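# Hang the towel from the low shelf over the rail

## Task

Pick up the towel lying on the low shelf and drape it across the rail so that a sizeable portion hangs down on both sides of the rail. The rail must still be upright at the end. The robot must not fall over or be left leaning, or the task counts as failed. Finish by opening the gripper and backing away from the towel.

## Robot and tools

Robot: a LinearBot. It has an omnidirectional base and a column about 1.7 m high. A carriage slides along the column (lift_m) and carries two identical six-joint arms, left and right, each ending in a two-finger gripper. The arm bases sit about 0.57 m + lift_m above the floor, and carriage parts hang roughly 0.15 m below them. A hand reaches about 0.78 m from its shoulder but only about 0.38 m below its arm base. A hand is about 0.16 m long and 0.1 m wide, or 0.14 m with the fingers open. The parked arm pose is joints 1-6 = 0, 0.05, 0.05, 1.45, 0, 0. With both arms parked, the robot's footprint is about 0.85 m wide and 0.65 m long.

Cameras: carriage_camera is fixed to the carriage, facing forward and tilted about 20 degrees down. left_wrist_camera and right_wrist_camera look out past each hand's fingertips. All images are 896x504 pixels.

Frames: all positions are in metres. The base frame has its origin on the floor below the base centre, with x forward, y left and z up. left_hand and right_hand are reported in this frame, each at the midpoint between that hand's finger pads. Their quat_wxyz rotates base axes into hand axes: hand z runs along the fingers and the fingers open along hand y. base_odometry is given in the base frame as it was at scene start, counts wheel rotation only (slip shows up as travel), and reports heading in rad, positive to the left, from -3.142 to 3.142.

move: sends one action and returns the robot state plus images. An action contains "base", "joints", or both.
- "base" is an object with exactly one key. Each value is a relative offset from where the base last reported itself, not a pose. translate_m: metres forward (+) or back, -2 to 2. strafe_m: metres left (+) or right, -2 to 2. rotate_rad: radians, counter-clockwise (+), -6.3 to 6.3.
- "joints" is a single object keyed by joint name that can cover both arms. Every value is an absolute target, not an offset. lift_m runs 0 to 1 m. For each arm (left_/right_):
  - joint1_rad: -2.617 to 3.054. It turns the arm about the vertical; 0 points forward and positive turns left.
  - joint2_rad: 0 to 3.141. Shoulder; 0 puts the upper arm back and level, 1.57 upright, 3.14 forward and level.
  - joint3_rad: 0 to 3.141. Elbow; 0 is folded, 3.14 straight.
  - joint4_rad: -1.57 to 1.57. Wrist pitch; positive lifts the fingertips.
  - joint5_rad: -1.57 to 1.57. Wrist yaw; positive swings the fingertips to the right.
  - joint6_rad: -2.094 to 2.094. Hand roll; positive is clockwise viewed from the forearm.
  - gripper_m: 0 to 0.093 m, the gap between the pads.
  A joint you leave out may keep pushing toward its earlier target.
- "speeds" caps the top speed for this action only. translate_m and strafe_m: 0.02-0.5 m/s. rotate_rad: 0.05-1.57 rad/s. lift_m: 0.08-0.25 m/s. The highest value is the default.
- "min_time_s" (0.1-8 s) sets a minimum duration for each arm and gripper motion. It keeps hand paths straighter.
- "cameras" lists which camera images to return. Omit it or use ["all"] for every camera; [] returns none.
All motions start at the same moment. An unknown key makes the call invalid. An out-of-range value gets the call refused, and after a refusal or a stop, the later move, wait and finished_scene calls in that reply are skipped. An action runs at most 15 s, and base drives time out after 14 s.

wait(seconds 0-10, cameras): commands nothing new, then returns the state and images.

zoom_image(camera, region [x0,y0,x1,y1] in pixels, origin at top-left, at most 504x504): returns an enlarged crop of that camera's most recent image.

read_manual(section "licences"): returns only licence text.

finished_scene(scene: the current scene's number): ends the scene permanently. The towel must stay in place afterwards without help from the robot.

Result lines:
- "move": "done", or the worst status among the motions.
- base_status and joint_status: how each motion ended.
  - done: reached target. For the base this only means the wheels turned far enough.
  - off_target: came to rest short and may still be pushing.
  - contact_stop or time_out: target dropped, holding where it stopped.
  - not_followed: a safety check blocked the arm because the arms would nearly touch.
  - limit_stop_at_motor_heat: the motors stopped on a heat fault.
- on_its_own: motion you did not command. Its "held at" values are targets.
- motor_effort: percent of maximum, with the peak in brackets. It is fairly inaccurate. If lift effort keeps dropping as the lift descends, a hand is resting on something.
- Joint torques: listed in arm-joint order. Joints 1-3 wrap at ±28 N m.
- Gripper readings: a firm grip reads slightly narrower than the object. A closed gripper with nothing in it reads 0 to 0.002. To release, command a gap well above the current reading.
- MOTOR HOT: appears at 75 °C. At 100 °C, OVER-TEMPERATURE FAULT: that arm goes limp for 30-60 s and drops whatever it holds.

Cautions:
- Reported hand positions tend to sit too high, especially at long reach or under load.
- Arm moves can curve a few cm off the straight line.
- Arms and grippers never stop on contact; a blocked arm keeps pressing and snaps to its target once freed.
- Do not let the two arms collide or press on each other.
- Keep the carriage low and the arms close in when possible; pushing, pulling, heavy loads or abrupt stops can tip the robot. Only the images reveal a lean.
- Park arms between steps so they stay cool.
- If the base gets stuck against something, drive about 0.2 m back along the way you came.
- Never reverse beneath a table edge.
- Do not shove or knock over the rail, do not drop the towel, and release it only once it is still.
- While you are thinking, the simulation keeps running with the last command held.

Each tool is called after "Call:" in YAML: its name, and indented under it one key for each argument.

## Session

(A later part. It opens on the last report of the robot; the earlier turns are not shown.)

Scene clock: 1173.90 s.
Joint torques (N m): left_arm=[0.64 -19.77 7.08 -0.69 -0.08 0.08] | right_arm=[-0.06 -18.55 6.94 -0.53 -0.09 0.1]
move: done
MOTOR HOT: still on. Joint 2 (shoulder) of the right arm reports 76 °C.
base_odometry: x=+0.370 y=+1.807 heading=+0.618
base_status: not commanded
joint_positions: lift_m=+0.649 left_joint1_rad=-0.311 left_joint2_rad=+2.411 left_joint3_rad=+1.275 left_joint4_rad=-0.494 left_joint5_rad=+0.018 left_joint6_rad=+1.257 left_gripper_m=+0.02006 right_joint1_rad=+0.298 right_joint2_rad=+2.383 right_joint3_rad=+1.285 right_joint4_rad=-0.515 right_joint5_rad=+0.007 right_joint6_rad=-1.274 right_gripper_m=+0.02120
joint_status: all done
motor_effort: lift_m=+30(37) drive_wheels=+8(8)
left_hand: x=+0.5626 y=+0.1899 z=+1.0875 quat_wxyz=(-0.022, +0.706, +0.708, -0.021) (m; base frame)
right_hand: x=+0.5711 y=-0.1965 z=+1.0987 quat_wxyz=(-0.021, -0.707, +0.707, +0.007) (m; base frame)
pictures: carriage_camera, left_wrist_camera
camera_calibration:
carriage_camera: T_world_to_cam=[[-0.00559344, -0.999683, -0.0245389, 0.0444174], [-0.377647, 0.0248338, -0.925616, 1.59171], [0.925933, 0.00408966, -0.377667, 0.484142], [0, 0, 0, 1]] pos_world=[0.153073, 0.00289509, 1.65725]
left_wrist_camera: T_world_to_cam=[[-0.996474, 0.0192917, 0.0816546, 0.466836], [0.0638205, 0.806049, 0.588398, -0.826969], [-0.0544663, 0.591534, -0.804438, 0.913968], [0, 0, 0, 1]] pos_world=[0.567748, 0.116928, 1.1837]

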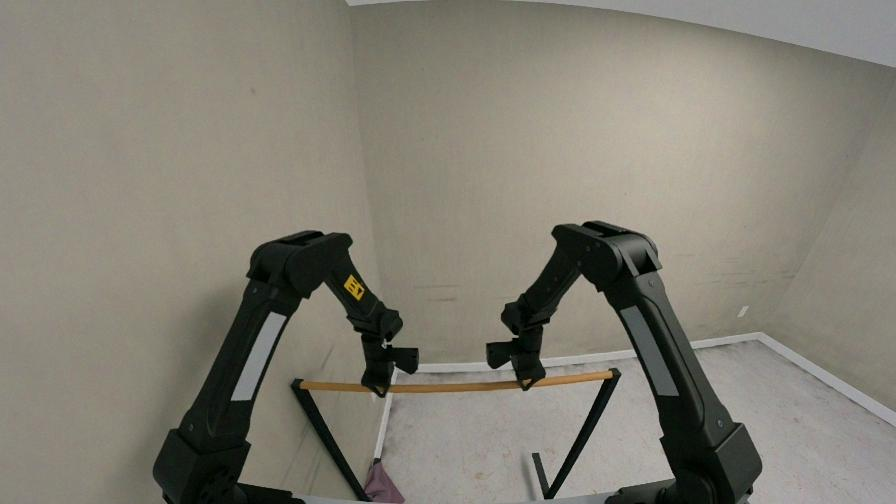

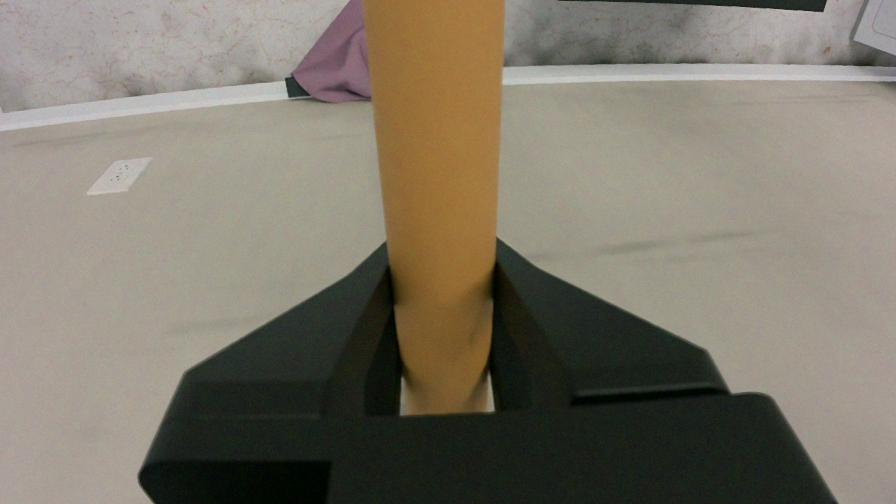

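Call:
move:
  joints: {"lift_m": 0.7}
  speeds: {"lift_m": 0.1}
  cameras: []

Call:
move:
  base: {"strafe_m": -0.3}
  speeds: {"strafe_m": 0.12}
  cameras: ["left_wrist_camera"]

Call:
move:
  joints: {"left_joint1_rad": -0.4, "left_joint2_rad": 1.7, "left_joint3_rad": 1.1, "left_joint4_rad": -0.97, "left_joint5_rad": 0, "left_joint6_rad": 1.17, "right_joint1_rad": 0.4, "right_joint2_rad": 1.7, "right_joint3_rad": 1.1, "right_joint4_rad": -0.97, "right_joint5_rad": 0, "right_joint6_rad": -1.17}
  min_time_s: 4
  cameras: ["carriage_camera", "left_wrist_camera"]

Scene clock: 1204.57 s.
Joint torques (N m): left_arm=[0.69 -20.01 7.3 -0.76 -0.07 0.08] | right_arm=[-0.43 -19 7.21 -0.57 -0.11 0.12]
move: done
MOTOR HOT: still on. Joint 2 (shoulder) of the right arm reports 84 °C.
base_odometry: x=+0.370 y=+1.807 heading=+0.618
base_status: not commanded
joint_positions: lift_m=+0.699 left_joint1_rad=-0.311 left_joint2_rad=+2.413 left_joint3_rad=+1.273 left_joint4_rad=-0.490 left_joint5_rad=+0.018 left_joint6_rad=+1.257 left_gripper_m=+0.02006 right_joint1_rad=+0.299 right_joint2_rad=+2.388 right_joint3_rad=+1.283 right_joint4_rad=-0.512 right_joint5_rad=+0.007 right_joint6_rad=-1.273 right_gripper_m=+0.02120
joint_status: all done
motor_effort: lift_m=+30(37) drive_wheels=+8(8)
left_hand: x=+0.5619 y=+0.1900 z=+1.1365 quat_wxyz=(-0.022, +0.706, +0.708, -0.021) (m; base frame)
right_hand: x=+0.5696 y=-0.1965 z=+1.1467 quat_wxyz=(-0.022, -0.707, +0.706, +0.008) (m; base frame)
pictures: none
No camera images: "cameras" was empty.

Scene clock: 1207.90 s.
Joint torques (N m): left_arm=[0.31 -20.08 7.31 -0.7 0.05 0.02] | right_arm=[-0.64 -19.63 6.99 -0.61 -0.06 0.03]
move: done
MOTOR HOT: still on. Joint 2 (shoulder) of the right arm reports 86 °C.
base_odometry: x=+0.544 y=+1.563 heading=+0.619
base_status: done
joint_positions: lift_m=+0.699 left_joint1_rad=-0.307 left_joint2_rad=+2.413 left_joint3_rad=+1.273 left_joint4_rad=-0.494 left_joint5_rad=+0.009 left_joint6_rad=+1.263 left_gripper_m=+0.02006 right_joint1_rad=+0.305 right_joint2_rad=+2.394 right_joint3_rad=+1.283 right_joint4_rad=-0.503 right_joint5_rad=+0.001 right_joint6_rad=-1.267 right_gripper_m=+0.02120
joint_status: not commanded
motor_effort: lift_m=+30(30) drive_wheels=-7(13)
left_hand: x=+0.5619 y=+0.1932 z=+1.1366 quat_wxyz=(-0.026, +0.706, +0.707, -0.019) (m; base frame)
right_hand: x=+0.5694 y=-0.1935 z=+1.1446 quat_wxyz=(-0.020, -0.707, +0.707, +0.010) (m; base frame)
pictures: left_wrist_camera
camera_calibration:
left_wrist_camera: T_world_to_cam=[[-0.996252, 0.0209282, 0.0839338, 0.458992], [0.0670144, 0.800267, 0.595887, -0.867603], [-0.0546986, 0.599278, -0.79867, 0.943542], [0, 0, 0, 1]] pos_world=[0.567024, 0.119264, 1.23205]

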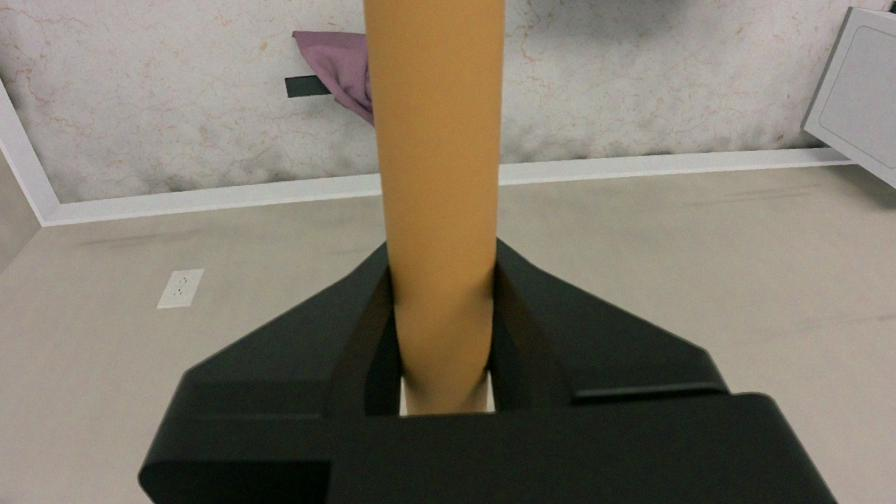

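Scene clock: 1212.20 s.
Joint torques (N m): left_arm=[-0.87 -19.93 9.05 -0.99 0.07 -0.23] | right_arm=[0.72 -20.31 9.1 -1.03 -0.02 0.12]
move: off_target
MOTOR HOT: still on. Joint 2 (shoulder) of the right arm reports 90 °C.
base_odometry: x=+0.544 y=+1.563 heading=+0.619
base_status: not commanded
joint_positions: lift_m=+0.699 left_joint1_rad=-0.394 left_joint2_rad=+1.836 left_joint3_rad=+1.049 left_joint4_rad=-0.859 left_joint5_rad=+0.002 left_joint6_rad=+1.184 left_gripper_m=+0.02006 right_joint1_rad=+0.390 right_joint2_rad=+1.829 right_joint3_rad=+1.057 right_joint4_rad=-0.856 right_joint5_rad=+0.002 right_joint6_rad=-1.176 right_gripper_m=+0.02120
joint_status: left_joint2_rad off_target (ended at +1.836, target +1.700); left_joint4_rad off_target (ended at -0.859, target -0.970); right_joint2_rad off_target (ended at +1.829, target +1.700); right_joint4_rad off_target (ended at -0.856, target -0.970); the others done
motor_effort: lift_m=+30(30) drive_wheels=-7(7)
left_hand: x=+0.4849 y=+0.1926 z=+1.2820 quat_wxyz=(-0.034, +0.709, +0.704, -0.016) (m; base frame)
right_hand: x=+0.4897 y=-0.1926 z=+1.2855 quat_wxyz=(-0.027, -0.705, +0.708, +0.010) (m; base frame)
pictures: carriage_camera, left_wrist_camera
camera_calibration:
carriage_camera: T_world_to_cam=[[-0.00559344, -0.999683, -0.0245389, 0.0456453], [-0.377647, 0.0248338, -0.925616, 1.63803], [0.925933, 0.00408966, -0.377667, 0.50304], [0, 0, 0, 1]] pos_world=[0.153073, 0.00289509, 1.70729]
left_wrist_camera: T_world_to_cam=[[-0.995377, 0.0285669, 0.0916937, 0.358264], [0.0786553, 0.790327, 0.607615, -0.967403], [-0.0551103, 0.612019, -0.788921, 1.04113], [0, 0, 0, 1]] pos_world=[0.490077, 0.117139, 1.37633]

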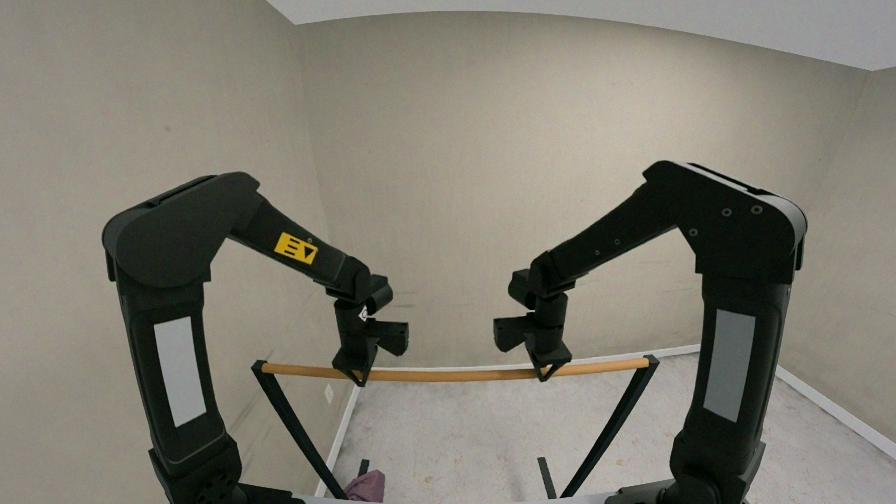

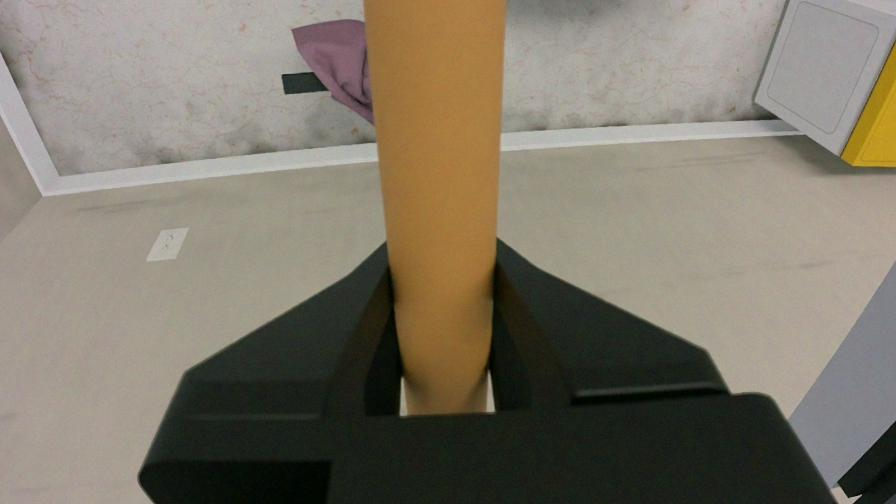

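Call:
move:
  joints: {"left_joint2_rad": 1.76, "right_joint2_rad": 1.77, "left_joint4_rad": -0.92, "right_joint4_rad": -0.92}
  min_time_s: 0.5
  cameras: ["carriage_camera"]

Scene clock: 1220.63 s.
Joint torques (N m): left_arm=[-0.85 -14.48 9.1 -0.51 0.09 -0.21] | right_arm=[0.7 -14.11 9.11 -0.53 -0.05 0.13]
move: off_target
MOTOR HOT: still on. Joint 2 (shoulder) of the right arm reports 90 °C.
base_odometry: x=+0.544 y=+1.563 heading=+0.619
base_status: not commanded
joint_positions: lift_m=+0.699 left_joint1_rad=-0.394 left_joint2_rad=+1.836 left_joint3_rad=+1.049 left_joint4_rad=-0.858 left_joint5_rad=+0.002 left_joint6_rad=+1.183 left_gripper_m=+0.02006 right_joint1_rad=+0.390 right_joint2_rad=+1.829 right_joint3_rad=+1.057 right_joint4_rad=-0.852 right_joint5_rad=+0.002 right_joint6_rad=-1.176 right_gripper_m=+0.02120
joint_status: left_joint4_rad off_target (ended at -0.857, target -0.920); right_joint4_rad off_target (ended at -0.852, target -0.920); the others done
motor_effort: lift_m=+30(30) drive_wheels=-7(7)
left_hand: x=+0.4852 y=+0.1925 z=+1.2820 quat_wxyz=(-0.034, +0.709, +0.704, -0.015) (m; base frame)
right_hand: x=+0.4907 y=-0.1921 z=+1.2854 quat_wxyz=(-0.025, -0.705, +0.708, +0.009) (m; base frame)
pictures: carriage_camera
camera_calibration:
carriage_camera: T_world_to_cam=[[-0.00559344, -0.999683, -0.0245389, 0.0456453], [-0.377647, 0.0248338, -0.925616, 1.63803], [0.925933, 0.00408966, -0.377667, 0.50304], [0, 0, 0, 1]] pos_world=[0.153073, 0.00289509, 1.70729]

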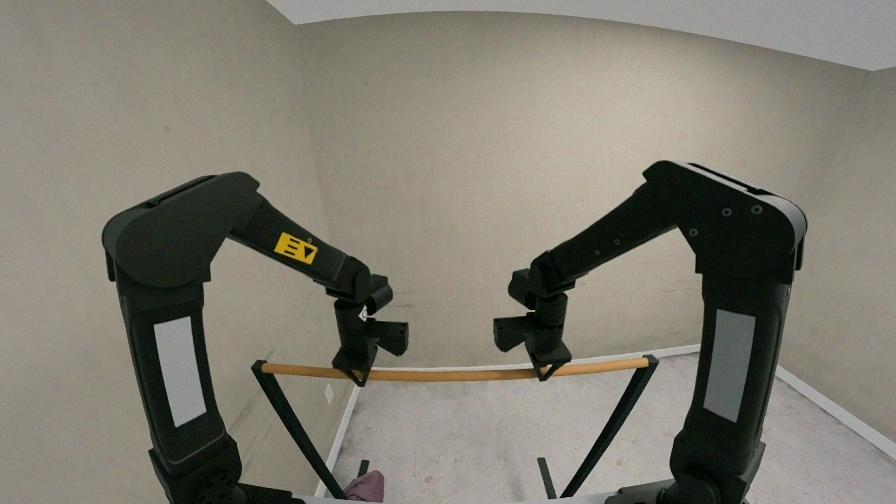

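Call:
move:
  joints: {"left_joint2_rad": 1.79, "right_joint2_rad": 1.80}
  min_time_s: 0.5
  cameras: ["left_wrist_camera"]

Call:
zoom_image:
  camera: "left_wrist_camera"
  region: [260, 0, 500, 160]

Scene clock: 1224.93 s.
Joint torques (N m): left_arm=[-0.83 -13 9.21 -0.61 0.11 -0.2] | right_arm=[0.73 -13.87 9.03 -0.71 -0.02 0.13]
move: done
MOTOR HOT: still on. Joint 2 (shoulder) of the right arm reports 89 °C.
base_odometry: x=+0.544 y=+1.563 heading=+0.619
base_status: not commanded
joint_positions: lift_m=+0.699 left_joint1_rad=-0.394 left_joint2_rad=+1.849 left_joint3_rad=+1.046 left_joint4_rad=-0.846 left_joint5_rad=+0.000 left_joint6_rad=+1.182 left_gripper_m=+0.02006 right_joint1_rad=+0.390 right_joint2_rad=+1.852 right_joint3_rad=+1.055 right_joint4_rad=-0.835 right_joint5_rad=+0.002 right_joint6_rad=-1.176 right_gripper_m=+0.02120
joint_status: all done
motor_effort: lift_m=+30(30) drive_wheels=-7(7)
left_hand: x=+0.4856 y=+0.1927 z=+1.2779 quat_wxyz=(-0.036, +0.709, +0.704, -0.015) (m; base frame)
right_hand: x=+0.4912 y=-0.1920 z=+1.2785 quat_wxyz=(-0.029, -0.705, +0.708, +0.011) (m; base frame)
pictures: left_wrist_camera
camera_calibration:
left_wrist_camera: T_world_to_cam=[[-0.995272, 0.0269272, 0.0933217, 0.357541], [0.0785335, 0.788459, 0.610053, -0.967739], [-0.0571533, 0.614497, -0.786846, 1.03569], [0, 0, 0, 1]] pos_world=[0.491044, 0.116968, 1.37193]

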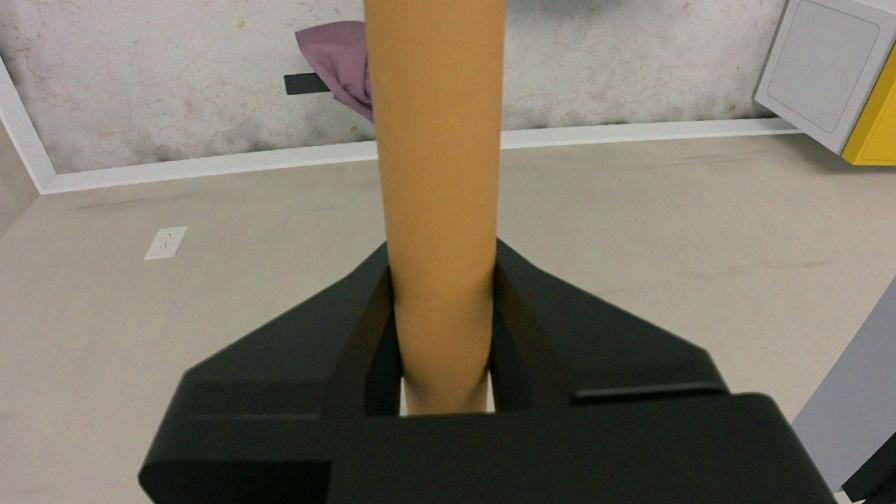

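Scaled by 2.100 from the camera's 896x504 image, which has a finer 1280x720 frame.

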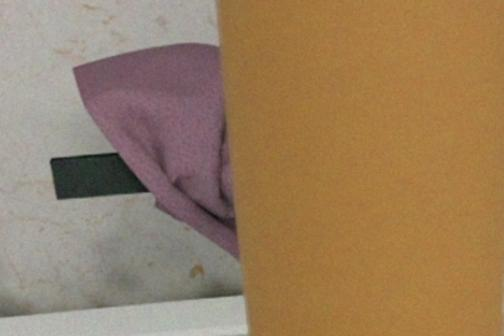

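Call:
move:
  base: {"strafe_m": -0.25}
  speeds: {"strafe_m": 0.12}
  cameras: []

Call:
move:
  base: {"rotate_rad": 1.585}
  speeds: {"rotate_rad": 0.3}
  cameras: ["carriage_camera", "left_wrist_camera"]

Scene clock: 1244.80 s.
Joint torques (N m): left_arm=[-0.94 -13.9 9.55 -0.73 0.14 -0.17] | right_arm=[0.17 -14.26 9.13 -0.81 -0.04 0.09]
move: done
MOTOR HOT: still on. Joint 2 (shoulder) of the right arm reports 85 °C.
base_odometry: x=+0.689 y=+1.360 heading=+0.620
base_status: done
joint_positions: lift_m=+0.699 left_joint1_rad=-0.394 left_joint2_rad=+1.857 left_joint3_rad=+1.043 left_joint4_rad=-0.836 left_joint5_rad=-0.003 left_joint6_rad=+1.180 left_gripper_m=+0.02006 right_joint1_rad=+0.393 right_joint2_rad=+1.858 right_joint3_rad=+1.054 right_joint4_rad=-0.828 right_joint5_rad=+0.004 right_joint6_rad=-1.176 right_gripper_m=+0.02120
joint_status: not commanded
motor_effort: lift_m=+30(30) drive_wheels=-6(17)
left_hand: x=+0.4860 y=+0.1933 z=+1.2749 quat_wxyz=(-0.037, +0.707, +0.706, -0.014) (m; base frame)
right_hand: x=+0.4917 y=-0.1912 z=+1.2766 quat_wxyz=(-0.029, -0.706, +0.707, +0.010) (m; base frame)
pictures: none
No camera images: "cameras" was empty.

Scene clock: 1251.00 s.
Joint torques (N m): left_arm=[-0.91 -13.97 9.47 -0.72 0.15 -0.18] | right_arm=[0.38 -15.08 9.26 -0.87 -0.1 0.06]
move: done
MOTOR HOT: still on. Joint 2 (shoulder) of the right arm reports 85 °C.
base_odometry: x=+0.689 y=+1.360 heading=+2.205
base_status: done
joint_positions: lift_m=+0.699 left_joint1_rad=-0.394 left_joint2_rad=+1.860 left_joint3_rad=+1.043 left_joint4_rad=-0.835 left_joint5_rad=-0.003 left_joint6_rad=+1.180 left_gripper_m=+0.02005 right_joint1_rad=+0.394 right_joint2_rad=+1.867 right_joint3_rad=+1.052 right_joint4_rad=-0.826 right_joint5_rad=+0.004 right_joint6_rad=-1.175 right_gripper_m=+0.02116
joint_status: not commanded
motor_effort: lift_m=+30(30) drive_wheels=+9(14)
left_hand: x=+0.4859 y=+0.1934 z=+1.2741 quat_wxyz=(-0.038, +0.708, +0.705, -0.014) (m; base frame)
right_hand: x=+0.4904 y=-0.1915 z=+1.2739 quat_wxyz=(-0.033, -0.706, +0.707, +0.012) (m; base frame)
pictures: carriage_camera, left_wrist_camera
camera_calibration:
carriage_camera: T_world_to_cam=[[-0.00559344, -0.999683, -0.0245389, 0.0456453], [-0.377647, 0.0248338, -0.925616, 1.63803], [0.925933, 0.00408966, -0.377667, 0.50304], [0, 0, 0, 1]] pos_world=[0.153073, 0.00289509, 1.70729]
left_wrist_camera: T_world_to_cam=[[-0.995198, 0.0241251, 0.0948597, 0.35668], [0.0775268, 0.785894, 0.613482, -0.969334], [-0.0597494, 0.617891, -0.78399, 1.02927], [0, 0, 0, 1]] pos_world=[0.491615, 0.11721, 1.36778]

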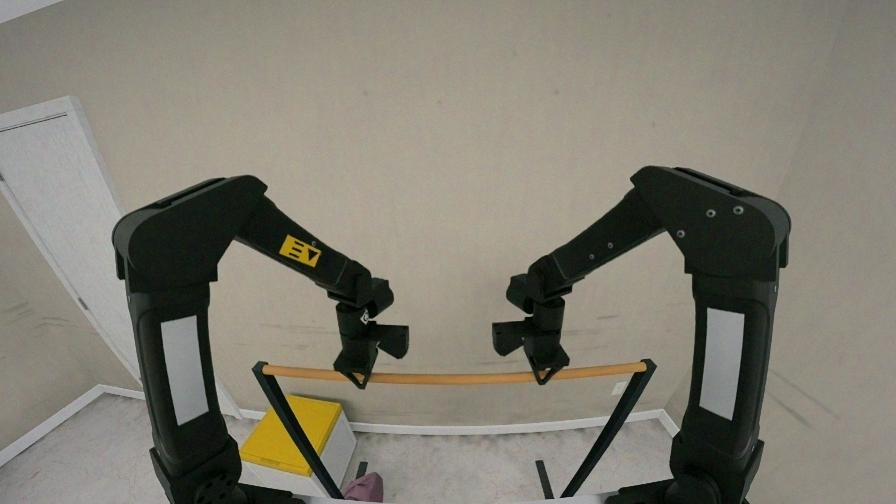

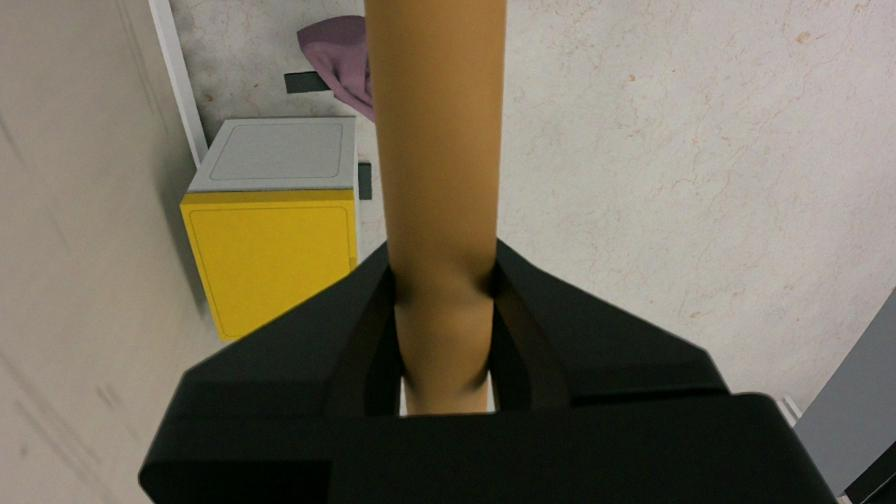

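Call:
move:
  base: {"translate_m": -0.16}
  speeds: {"translate_m": 0.12}
  cameras: []

Call:
move:
  joints: {"lift_m": 0.99}
  speeds: {"lift_m": 0.1}
  cameras: ["carriage_camera"]

Call:
move:
  base: {"strafe_m": 0.39}
  speeds: {"strafe_m": 0.12}
  cameras: ["carriage_camera", "left_wrist_camera"]

Scene clock: 1276.03 s.
Joint torques (N m): left_arm=[-0.87 -14.05 9.51 -0.75 0.09 -0.18] | right_arm=[0.39 -14.97 9.33 -0.87 0.13 0.09]
move: done
MOTOR HOT: still on. Joint 2 (shoulder) of the right arm reports 84 °C.
base_odometry: x=+0.784 y=+1.231 heading=+2.206
base_status: done
joint_positions: lift_m=+0.699 left_joint1_rad=-0.394 left_joint2_rad=+1.860 left_joint3_rad=+1.041 left_joint4_rad=-0.846 left_joint5_rad=+0.002 left_joint6_rad=+1.180 left_gripper_m=+0.02005 right_joint1_rad=+0.394 right_joint2_rad=+1.867 right_joint3_rad=+1.052 right_joint4_rad=-0.836 right_joint5_rad=-0.003 right_joint6_rad=-1.175 right_gripper_m=+0.02116
joint_status: not commanded
motor_effort: lift_m=+30(30) drive_wheels=-7(18)
left_hand: x=+0.4825 y=+0.1938 z=+1.2740 quat_wxyz=(-0.043, +0.707, +0.705, -0.019) (m; base frame)
right_hand: x=+0.4877 y=-0.1915 z=+1.2741 quat_wxyz=(-0.036, -0.706, +0.707, +0.016) (m; base frame)
pictures: none
No camera images: "cameras" was empty.

Scene clock: 1279.47 s.
Joint torques (N m): left_arm=[-0.83 -14.16 9.94 -0.83 0.15 -0.19] | right_arm=[0.42 -14.93 9.65 -0.97 -0.02 0.12]
move: done
MOTOR HOT: still on. Joint 2 (shoulder) of the right arm reports 83 °C.
base_odometry: x=+0.784 y=+1.231 heading=+2.206
base_status: not commanded
joint_positions: lift_m=+0.989 left_joint1_rad=-0.394 left_joint2_rad=+1.861 left_joint3_rad=+1.037 left_joint4_rad=-0.830 left_joint5_rad=-0.003 left_joint6_rad=+1.180 left_gripper_m=+0.02005 right_joint1_rad=+0.394 right_joint2_rad=+1.868 right_joint3_rad=+1.047 right_joint4_rad=-0.818 right_joint5_rad=+0.002 right_joint6_rad=-1.175 right_gripper_m=+0.02117
joint_status: all done
motor_effort: lift_m=+30(38) drive_wheels=-6(7)
left_hand: x=+0.4846 y=+0.1937 z=+1.5624 quat_wxyz=(-0.039, +0.708, +0.705, -0.015) (m; base frame)
right_hand: x=+0.4903 y=-0.1913 z=+1.5627 quat_wxyz=(-0.032, -0.706, +0.707, +0.012) (m; base frame)
pictures: carriage_camera
camera_calibration:
carriage_camera: T_world_to_cam=[[-0.00559344, -0.999683, -0.0245389, 0.0527617], [-0.377647, 0.0248338, -0.925616, 1.90646], [0.925933, 0.00408966, -0.377667, 0.612564], [0, 0, 0, 1]] pos_world=[0.153073, 0.00289509, 1.99729]

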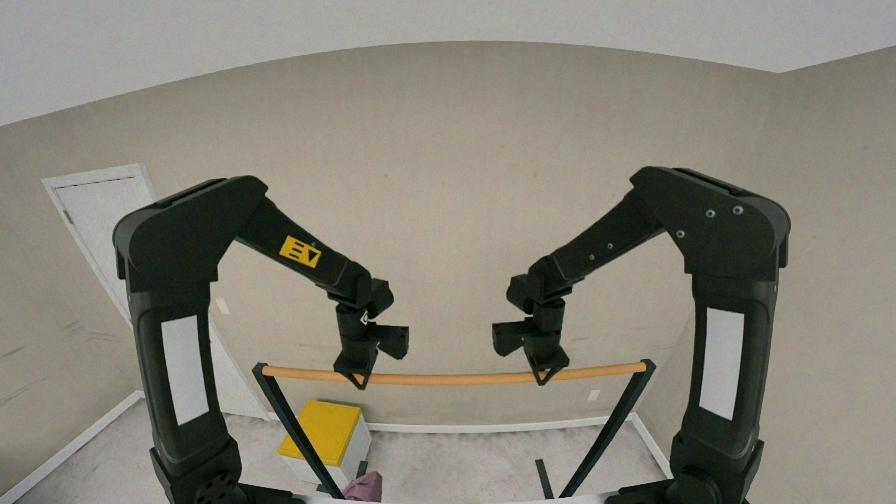

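Scene clock: 1283.63 s.
Joint torques (N m): left_arm=[-0.65 -14.22 9.91 -0.83 0.15 -0.18] | right_arm=[0.36 -14.95 9.78 -0.94 -0.06 0.12]
move: done
MOTOR HOT: still on. Joint 2 (shoulder) of the right arm reports 82 °C.
base_odometry: x=+0.470 y=+0.999 heading=+2.206
base_status: done
joint_positions: lift_m=+0.989 left_joint1_rad=-0.396 left_joint2_rad=+1.861 left_joint3_rad=+1.037 left_joint4_rad=-0.830 left_joint5_rad=-0.005 left_joint6_rad=+1.179 left_gripper_m=+0.02005 right_joint1_rad=+0.394 right_joint2_rad=+1.868 right_joint3_rad=+1.047 right_joint4_rad=-0.818 right_joint5_rad=+0.002 right_joint6_rad=-1.174 right_gripper_m=+0.02117
joint_status: not commanded
motor_effort: lift_m=+30(30) drive_wheels=-2(9)
left_hand: x=+0.4846 y=+0.1936 z=+1.5624 quat_wxyz=(-0.040, +0.708, +0.705, -0.014) (m; base frame)
right_hand: x=+0.4905 y=-0.1913 z=+1.5626 quat_wxyz=(-0.031, -0.706, +0.708, +0.012) (m; base frame)
pictures: carriage_camera, left_wrist_camera
camera_calibration:
carriage_camera: T_world_to_cam=[[-0.00559344, -0.999683, -0.0245389, 0.0527617], [-0.377647, 0.0248338, -0.925616, 1.90646], [0.925933, 0.00408966, -0.377667, 0.612564], [0, 0, 0, 1]] pos_world=[0.153073, 0.00289509, 1.99729]
left_wrist_camera: T_world_to_cam=[[-0.994996, 0.0243947, 0.0968885, 0.324695], [0.0791232, 0.784526, 0.615027, -1.14927], [-0.0610082, 0.619615, -0.782531, 1.25306], [0, 0, 0, 1]] pos_world=[0.490451, 0.117292, 1.65593]

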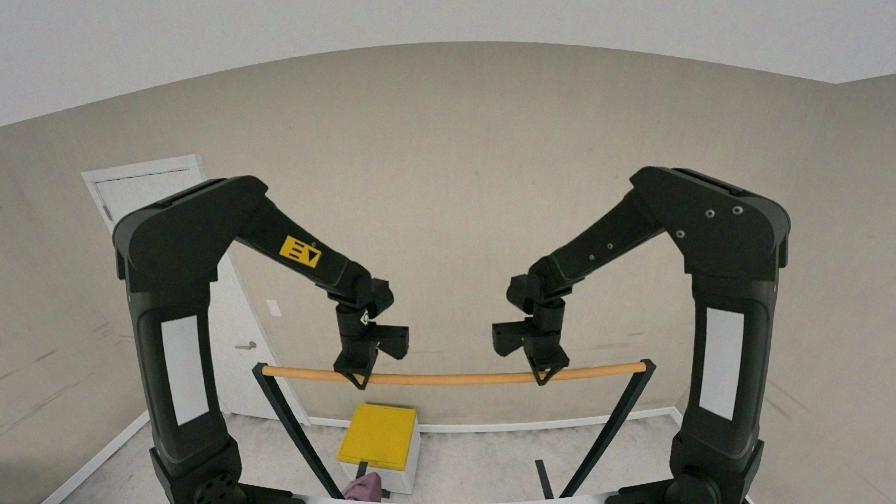

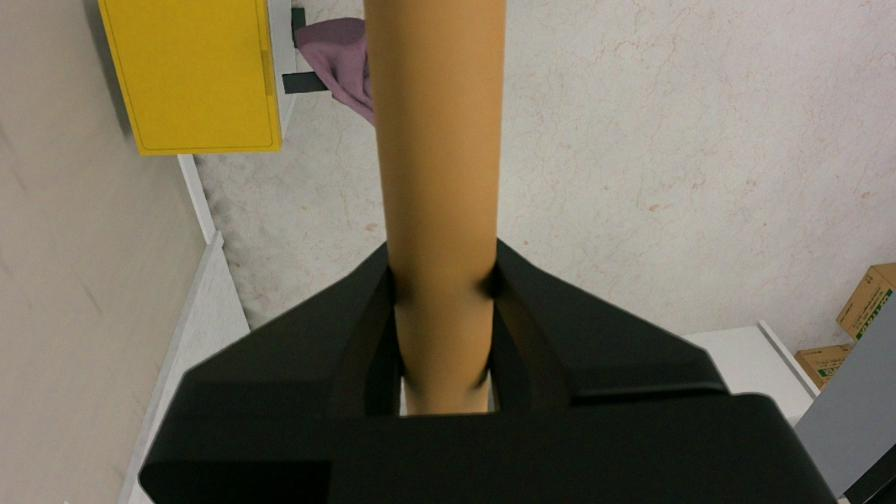

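Call:
move:
  base: {"translate_m": 0.31}
  speeds: {"translate_m": 0.1}
  cameras: ["carriage_camera", "left_wrist_camera"]

Call:
zoom_image:
  camera: "left_wrist_camera"
  region: [100, 0, 500, 200]

Call:
zoom_image:
  camera: "carriage_camera"
  region: [250, 350, 450, 504]

Scene clock: 1297.10 s.
Joint torques (N m): left_arm=[-0.68 -14.28 9.91 -0.9 0.16 -0.17] | right_arm=[0.21 -14.99 9.73 -1.02 -0.1 0.11]
move: done
MOTOR HOT: still on. Joint 2 (shoulder) of the right arm reports 80 °C.
base_odometry: x=+0.286 y=+1.248 heading=+2.207
base_status: done
joint_positions: lift_m=+0.989 left_joint1_rad=-0.396 left_joint2_rad=+1.861 left_joint3_rad=+1.037 left_joint4_rad=-0.821 left_joint5_rad=-0.005 left_joint6_rad=+1.179 left_gripper_m=+0.02005 right_joint1_rad=+0.394 right_joint2_rad=+1.868 right_joint3_rad=+1.047 right_joint4_rad=-0.812 right_joint5_rad=+0.008 right_joint6_rad=-1.174 right_gripper_m=+0.02117
joint_status: not commanded
motor_effort: lift_m=+30(30) drive_wheels=+6(11)
left_hand: x=+0.4865 y=+0.1928 z=+1.5623 quat_wxyz=(-0.036, +0.708, +0.705, -0.012) (m; base frame)
right_hand: x=+0.4921 y=-0.1917 z=+1.5626 quat_wxyz=(-0.030, -0.706, +0.708, +0.008) (m; base frame)
pictures: carriage_camera, left_wrist_camera
camera_calibration:
carriage_camera: T_world_to_cam=[[-0.00559344, -0.999683, -0.0245389, 0.0527617], [-0.377647, 0.0248338, -0.925616, 1.90646], [0.925933, 0.00408966, -0.377667, 0.612564], [0, 0, 0, 1]] pos_world=[0.153073, 0.00289509, 1.99729]
left_wrist_camera: T_world_to_cam=[[-0.995716, 0.0246954, 0.0891005, 0.339078], [0.0743676, 0.786512, 0.613081, -1.14373], [-0.0549383, 0.617081, -0.784979, 1.2549], [0, 0, 0, 1]] pos_world=[0.491624, 0.116802, 1.65606]

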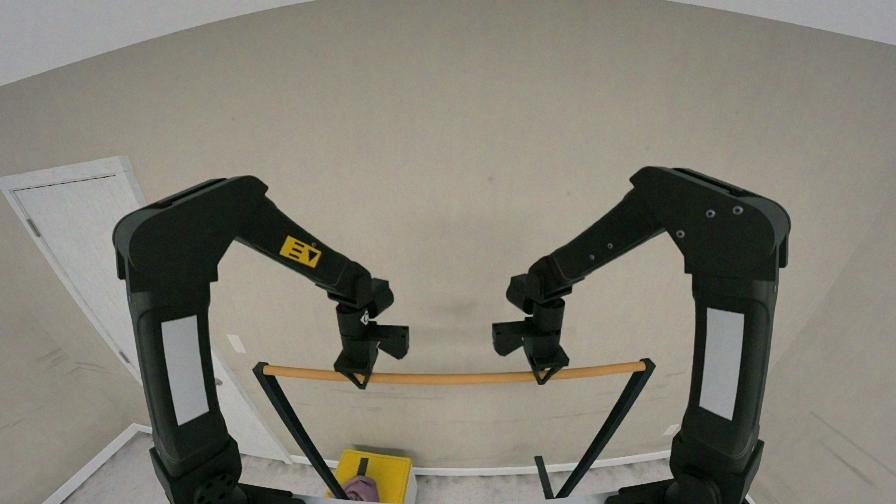

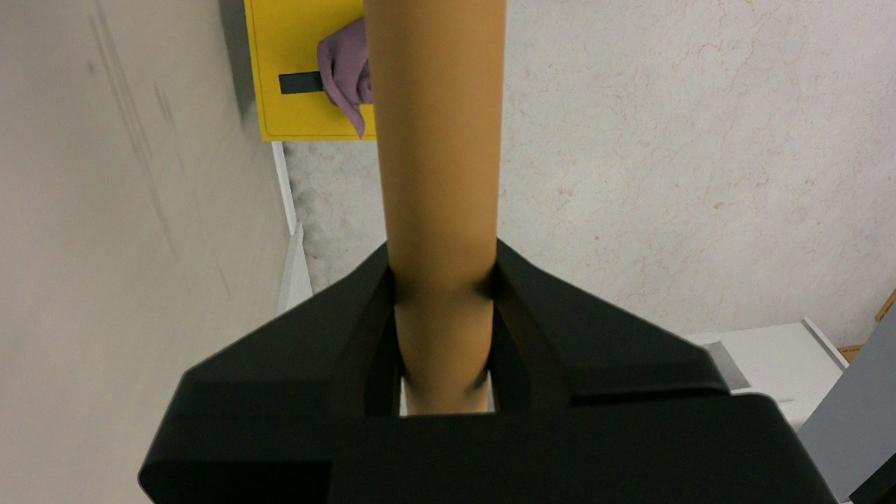

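Scaled by 1.260 from the camera's 896x504 image, which has a finer 1280x720 frame.

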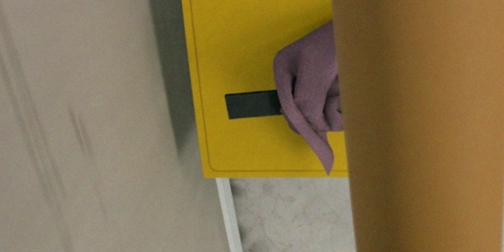

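Scaled by 2.520 from the camera's 896x504 image, which has a finer 1280x720 frame.

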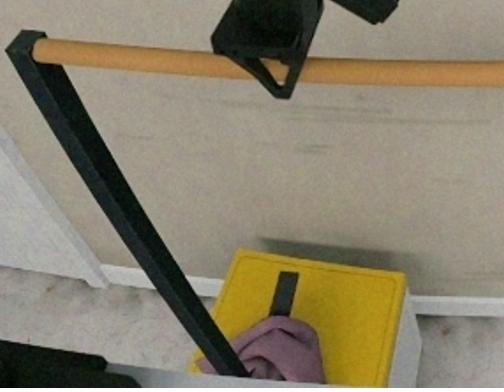

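Call:
move:
  base: {"translate_m": 0.08}
  speeds: {"translate_m": 0.08}
  cameras: []

Call:
move:
  base: {"strafe_m": -0.03}
  speeds: {"strafe_m": 0.08}
  cameras: []

Call:
move:
  joints: {"lift_m": 0.89}
  speeds: {"lift_m": 0.08}
  cameras: ["carriage_camera", "left_wrist_camera"]

Call:
zoom_image:
  camera: "left_wrist_camera"
  region: [100, 0, 500, 200]

Call:
zoom_image:
  camera: "carriage_camera"
  region: [250, 350, 450, 504]

Scene clock: 1305.80 s.
Joint torques (N m): left_arm=[-0.75 -14.2 9.89 -0.94 0.2 -0.17] | right_arm=[0.44 -15.05 9.78 -1.01 -0.12 0.1]
move: done
MOTOR HOT: still on. Joint 2 (shoulder) of the right arm reports 80 °C.
base_odometry: x=+0.238 y=+1.312 heading=+2.208
base_status: done
joint_positions: lift_m=+0.989 left_joint1_rad=-0.396 left_joint2_rad=+1.861 left_joint3_rad=+1.037 left_joint4_rad=-0.813 left_joint5_rad=-0.009 left_joint6_rad=+1.179 left_gripper_m=+0.02005 right_joint1_rad=+0.394 right_joint2_rad=+1.868 right_joint3_rad=+1.047 right_joint4_rad=-0.804 right_joint5_rad=+0.014 right_joint6_rad=-1.174 right_gripper_m=+0.02117
joint_status: not commanded
motor_effort: lift_m=+30(30) drive_wheels=+7(14)
left_hand: x=+0.4885 y=+0.1928 z=+1.5621 quat_wxyz=(-0.033, +0.708, +0.705, -0.009) (m; base frame)
right_hand: x=+0.4942 y=-0.1919 z=+1.5625 quat_wxyz=(-0.027, -0.706, +0.708, +0.004) (m; base frame)
pictures: none
No camera images: "cameras" was empty.

Scene clock: 1306.97 s.
Joint torques (N m): left_arm=[-0.54 -14.38 9.94 -0.83 0.06 -0.15] | right_arm=[0.66 -15.08 9.83 -0.87 -0.04 0.06]
move: done
MOTOR HOT: still on. Joint 2 (shoulder) of the right arm reports 80 °C.
base_odometry: x=+0.262 y=+1.330 heading=+2.209
base_status: done
joint_positions: lift_m=+0.989 left_joint1_rad=-0.398 left_joint2_rad=+1.864 left_joint3_rad=+1.035 left_joint4_rad=-0.835 left_joint5_rad=+0.005 left_joint6_rad=+1.178 left_gripper_m=+0.02006 right_joint1_rad=+0.393 right_joint2_rad=+1.868 right_joint3_rad=+1.047 right_joint4_rad=-0.828 right_joint5_rad=+0.001 right_joint6_rad=-1.174 right_gripper_m=+0.02117
joint_status: not commanded
motor_effort: lift_m=+30(30) drive_wheels=+5(11)
left_hand: x=+0.4818 y=+0.1923 z=+1.5616 quat_wxyz=(-0.042, +0.708, +0.704, -0.020) (m; base frame)
right_hand: x=+0.4881 y=-0.1924 z=+1.5628 quat_wxyz=(-0.036, -0.705, +0.708, +0.014) (m; base frame)
pictures: none
No camera images: "cameras" was empty.

Scene clock: 1308.57 s.
Joint torques (N m): left_arm=[-0.54 -14.35 10.04 -0.9 0.13 -0.15] | right_arm=[0.73 -15.28 9.81 -0.92 -0.08 0.09]
move: done
MOTOR HOT: still on. Joint 2 (shoulder) of the right arm reports 80 °C.
base_odometry: x=+0.262 y=+1.330 heading=+2.209
base_status: not commanded
joint_positions: lift_m=+0.889 left_joint1_rad=-0.398 left_joint2_rad=+1.864 left_joint3_rad=+1.035 left_joint4_rad=-0.824 left_joint5_rad=-0.001 left_joint6_rad=+1.178 left_gripper_m=+0.02006 right_joint1_rad=+0.393 right_joint2_rad=+1.868 right_joint3_rad=+1.047 right_joint4_rad=-0.821 right_joint5_rad=+0.004 right_joint6_rad=-1.174 right_gripper_m=+0.02117
joint_status: all done
motor_effort: lift_m=+28(28) drive_wheels=+5(5)
left_hand: x=+0.4843 y=+0.1923 z=+1.4614 quat_wxyz=(-0.039, +0.708, +0.705, -0.015) (m; base frame)
right_hand: x=+0.4895 y=-0.1924 z=+1.4626 quat_wxyz=(-0.034, -0.705, +0.708, +0.012) (m; base frame)
pictures: carriage_camera, left_wrist_camera
camera_calibration:
carriage_camera: T_world_to_cam=[[-0.00559344, -0.999683, -0.0245389, 0.0503141], [-0.377647, 0.0248338, -0.925616, 1.81414], [0.925933, 0.00408966, -0.377667, 0.574894], [0, 0, 0, 1]] pos_world=[0.153073, 0.00289509, 1.89755]
left_wrist_camera: T_world_to_cam=[[-0.994922, 0.0259565, 0.0972423, 0.333412], [0.0803903, 0.786274, 0.612626, -1.08354], [-0.0605574, 0.617332, -0.784368, 1.17769], [0, 0, 0, 1]] pos_world=[0.490143, 0.116277, 1.55513]

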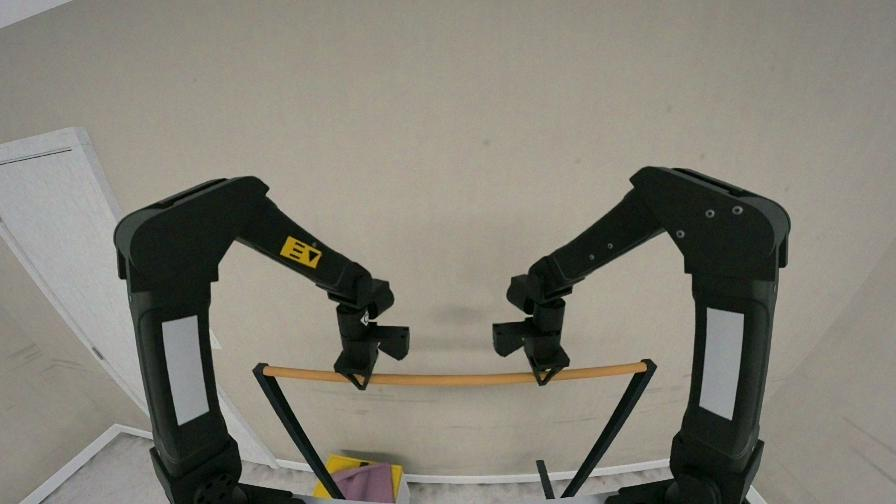

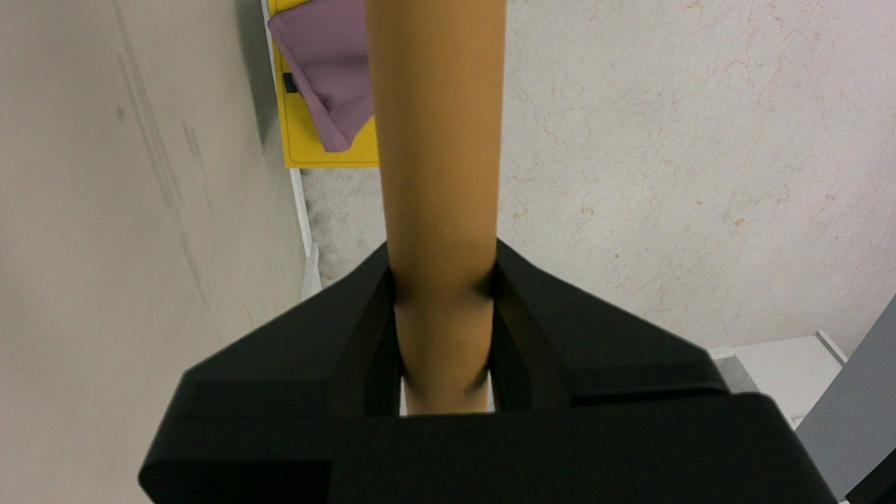

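Scaled by 1.260 from the camera's 896x504 image, which has a finer 1280x720 frame.

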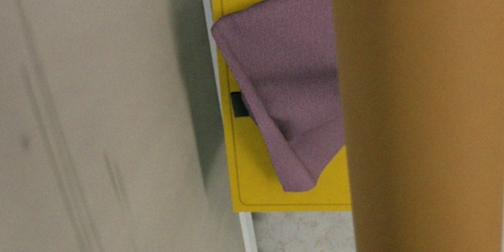

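Scaled by 2.520 from the camera's 896x504 image, which has a finer 1280x720 frame.

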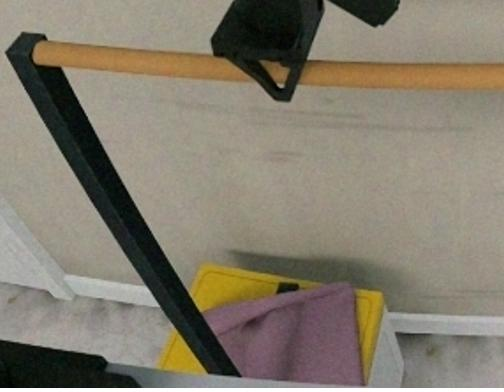

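Call:
move:
  joints: {"lift_m": 0.865}
  speeds: {"lift_m": 0.08}
  cameras: []

Call:
move:
  joints: {"lift_m": 0.85}
  speeds: {"lift_m": 0.08}
  cameras: ["carriage_camera", "left_wrist_camera"]

Call:
zoom_image:
  camera: "left_wrist_camera"
  region: [100, 0, 500, 200]

Call:
zoom_image:
  camera: "carriage_camera"
  region: [250, 350, 450, 504]

Scene clock: 1353.77 s.
Joint torques (N m): left_arm=[-0.53 -14.49 10.19 -0.86 0.12 -0.16] | right_arm=[0.54 -15.3 9.57 -0.93 -0.08 0.1]
move: done
MOTOR HOT: still on. Joint 2 (shoulder) of the right arm reports 79 °C.
base_odometry: x=+0.262 y=+1.330 heading=+2.209
base_status: not commanded
joint_positions: lift_m=+0.864 left_joint1_rad=-0.398 left_joint2_rad=+1.864 left_joint3_rad=+1.035 left_joint4_rad=-0.824 left_joint5_rad=-0.001 left_joint6_rad=+1.178 left_gripper_m=+0.02006 right_joint1_rad=+0.393 right_joint2_rad=+1.868 right_joint3_rad=+1.047 right_joint4_rad=-0.820 right_joint5_rad=+0.004 right_joint6_rad=-1.174 right_gripper_m=+0.02117
joint_status: all done
motor_effort: lift_m=+27(28) drive_wheels=+5(5)
left_hand: x=+0.4843 y=+0.1925 z=+1.4364 quat_wxyz=(-0.039, +0.708, +0.705, -0.015) (m; base frame)
right_hand: x=+0.4897 y=-0.1923 z=+1.4376 quat_wxyz=(-0.034, -0.705, +0.708, +0.011) (m; base frame)
pictures: none
No camera images: "cameras" was empty.

Scene clock: 1354.40 s.
Joint torques (N m): left_arm=[-0.61 -14.45 9.96 -0.84 0.13 -0.17] | right_arm=[0.62 -15.12 9.85 -0.95 -0.03 0.12]
move: done
MOTOR HOT: still on. Joint 2 (shoulder) of the right arm reports 79 °C.
base_odometry: x=+0.262 y=+1.330 heading=+2.209
base_status: not commanded
joint_positions: lift_m=+0.850 left_joint1_rad=-0.397 left_joint2_rad=+1.864 left_joint3_rad=+1.035 left_joint4_rad=-0.828 left_joint5_rad=-0.003 left_joint6_rad=+1.178 left_gripper_m=+0.02006 right_joint1_rad=+0.393 right_joint2_rad=+1.868 right_joint3_rad=+1.045 right_joint4_rad=-0.816 right_joint5_rad=+0.004 right_joint6_rad=-1.174 right_gripper_m=+0.02117
joint_status: all done
motor_effort: lift_m=+26(26) drive_wheels=+4(5)
left_hand: x=+0.4837 y=+0.1932 z=+1.4218 quat_wxyz=(-0.041, +0.708, +0.705, -0.015) (m; base frame)
right_hand: x=+0.4900 y=-0.1921 z=+1.4225 quat_wxyz=(-0.032, -0.705, +0.708, +0.011) (m; base frame)
pictures: carriage_camera, left_wrist_camera
camera_calibration:
carriage_camera: T_world_to_cam=[[-0.00559344, -0.999683, -0.0245389, 0.0493392], [-0.377647, 0.0248338, -0.925616, 1.77736], [0.925933, 0.00408966, -0.377667, 0.55989], [0, 0, 0, 1]] pos_world=[0.153073, 0.00289509, 1.85782]
left_wrist_camera: T_world_to_cam=[[-0.994663, 0.0250397, 0.100091, 0.332641], [0.0816248, 0.78434, 0.614937, -1.06342], [-0.0631074, 0.619825, -0.782198, 1.14376], [0, 0, 0, 1]] pos_world=[0.489848, 0.116822, 1.51529]

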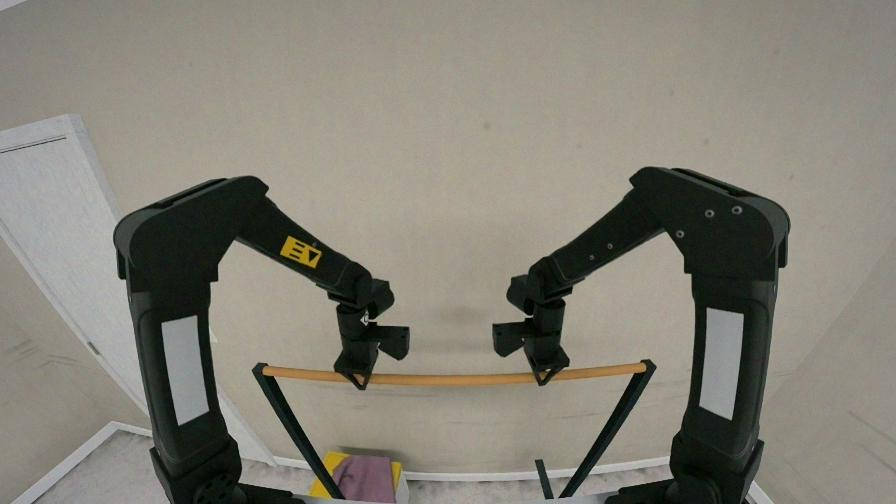

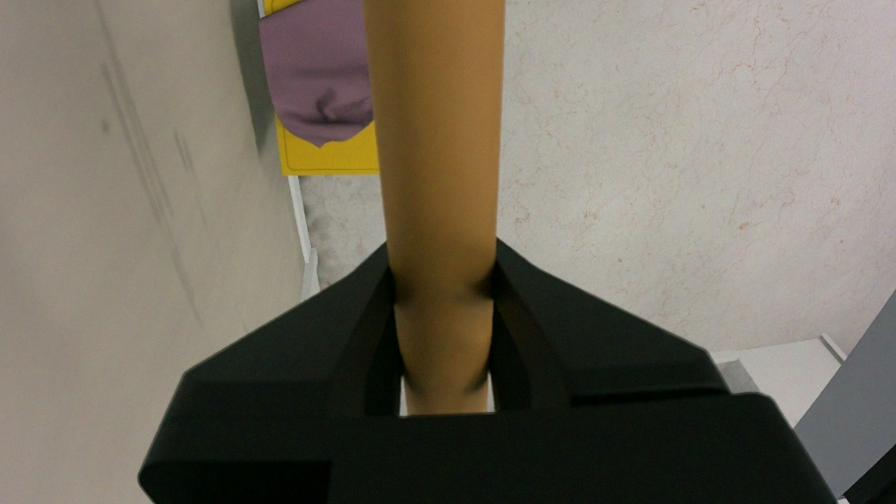

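Scaled by 1.260 from the camera's 896x504 image, which has a finer 1280x720 frame.

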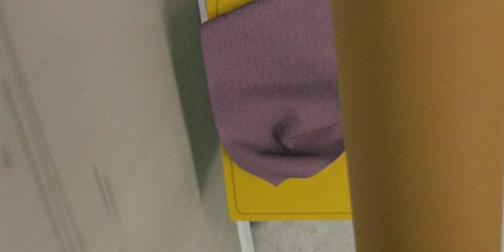

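Scaled by 2.520 from the camera's 896x504 image, which has a finer 1280x720 frame.

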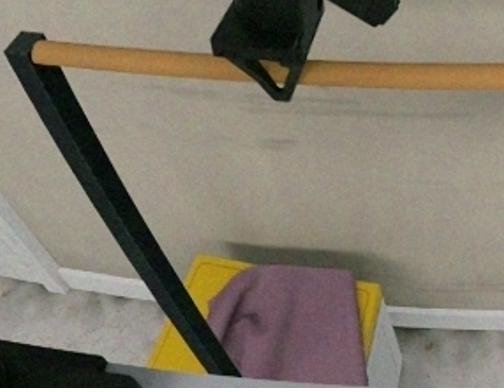

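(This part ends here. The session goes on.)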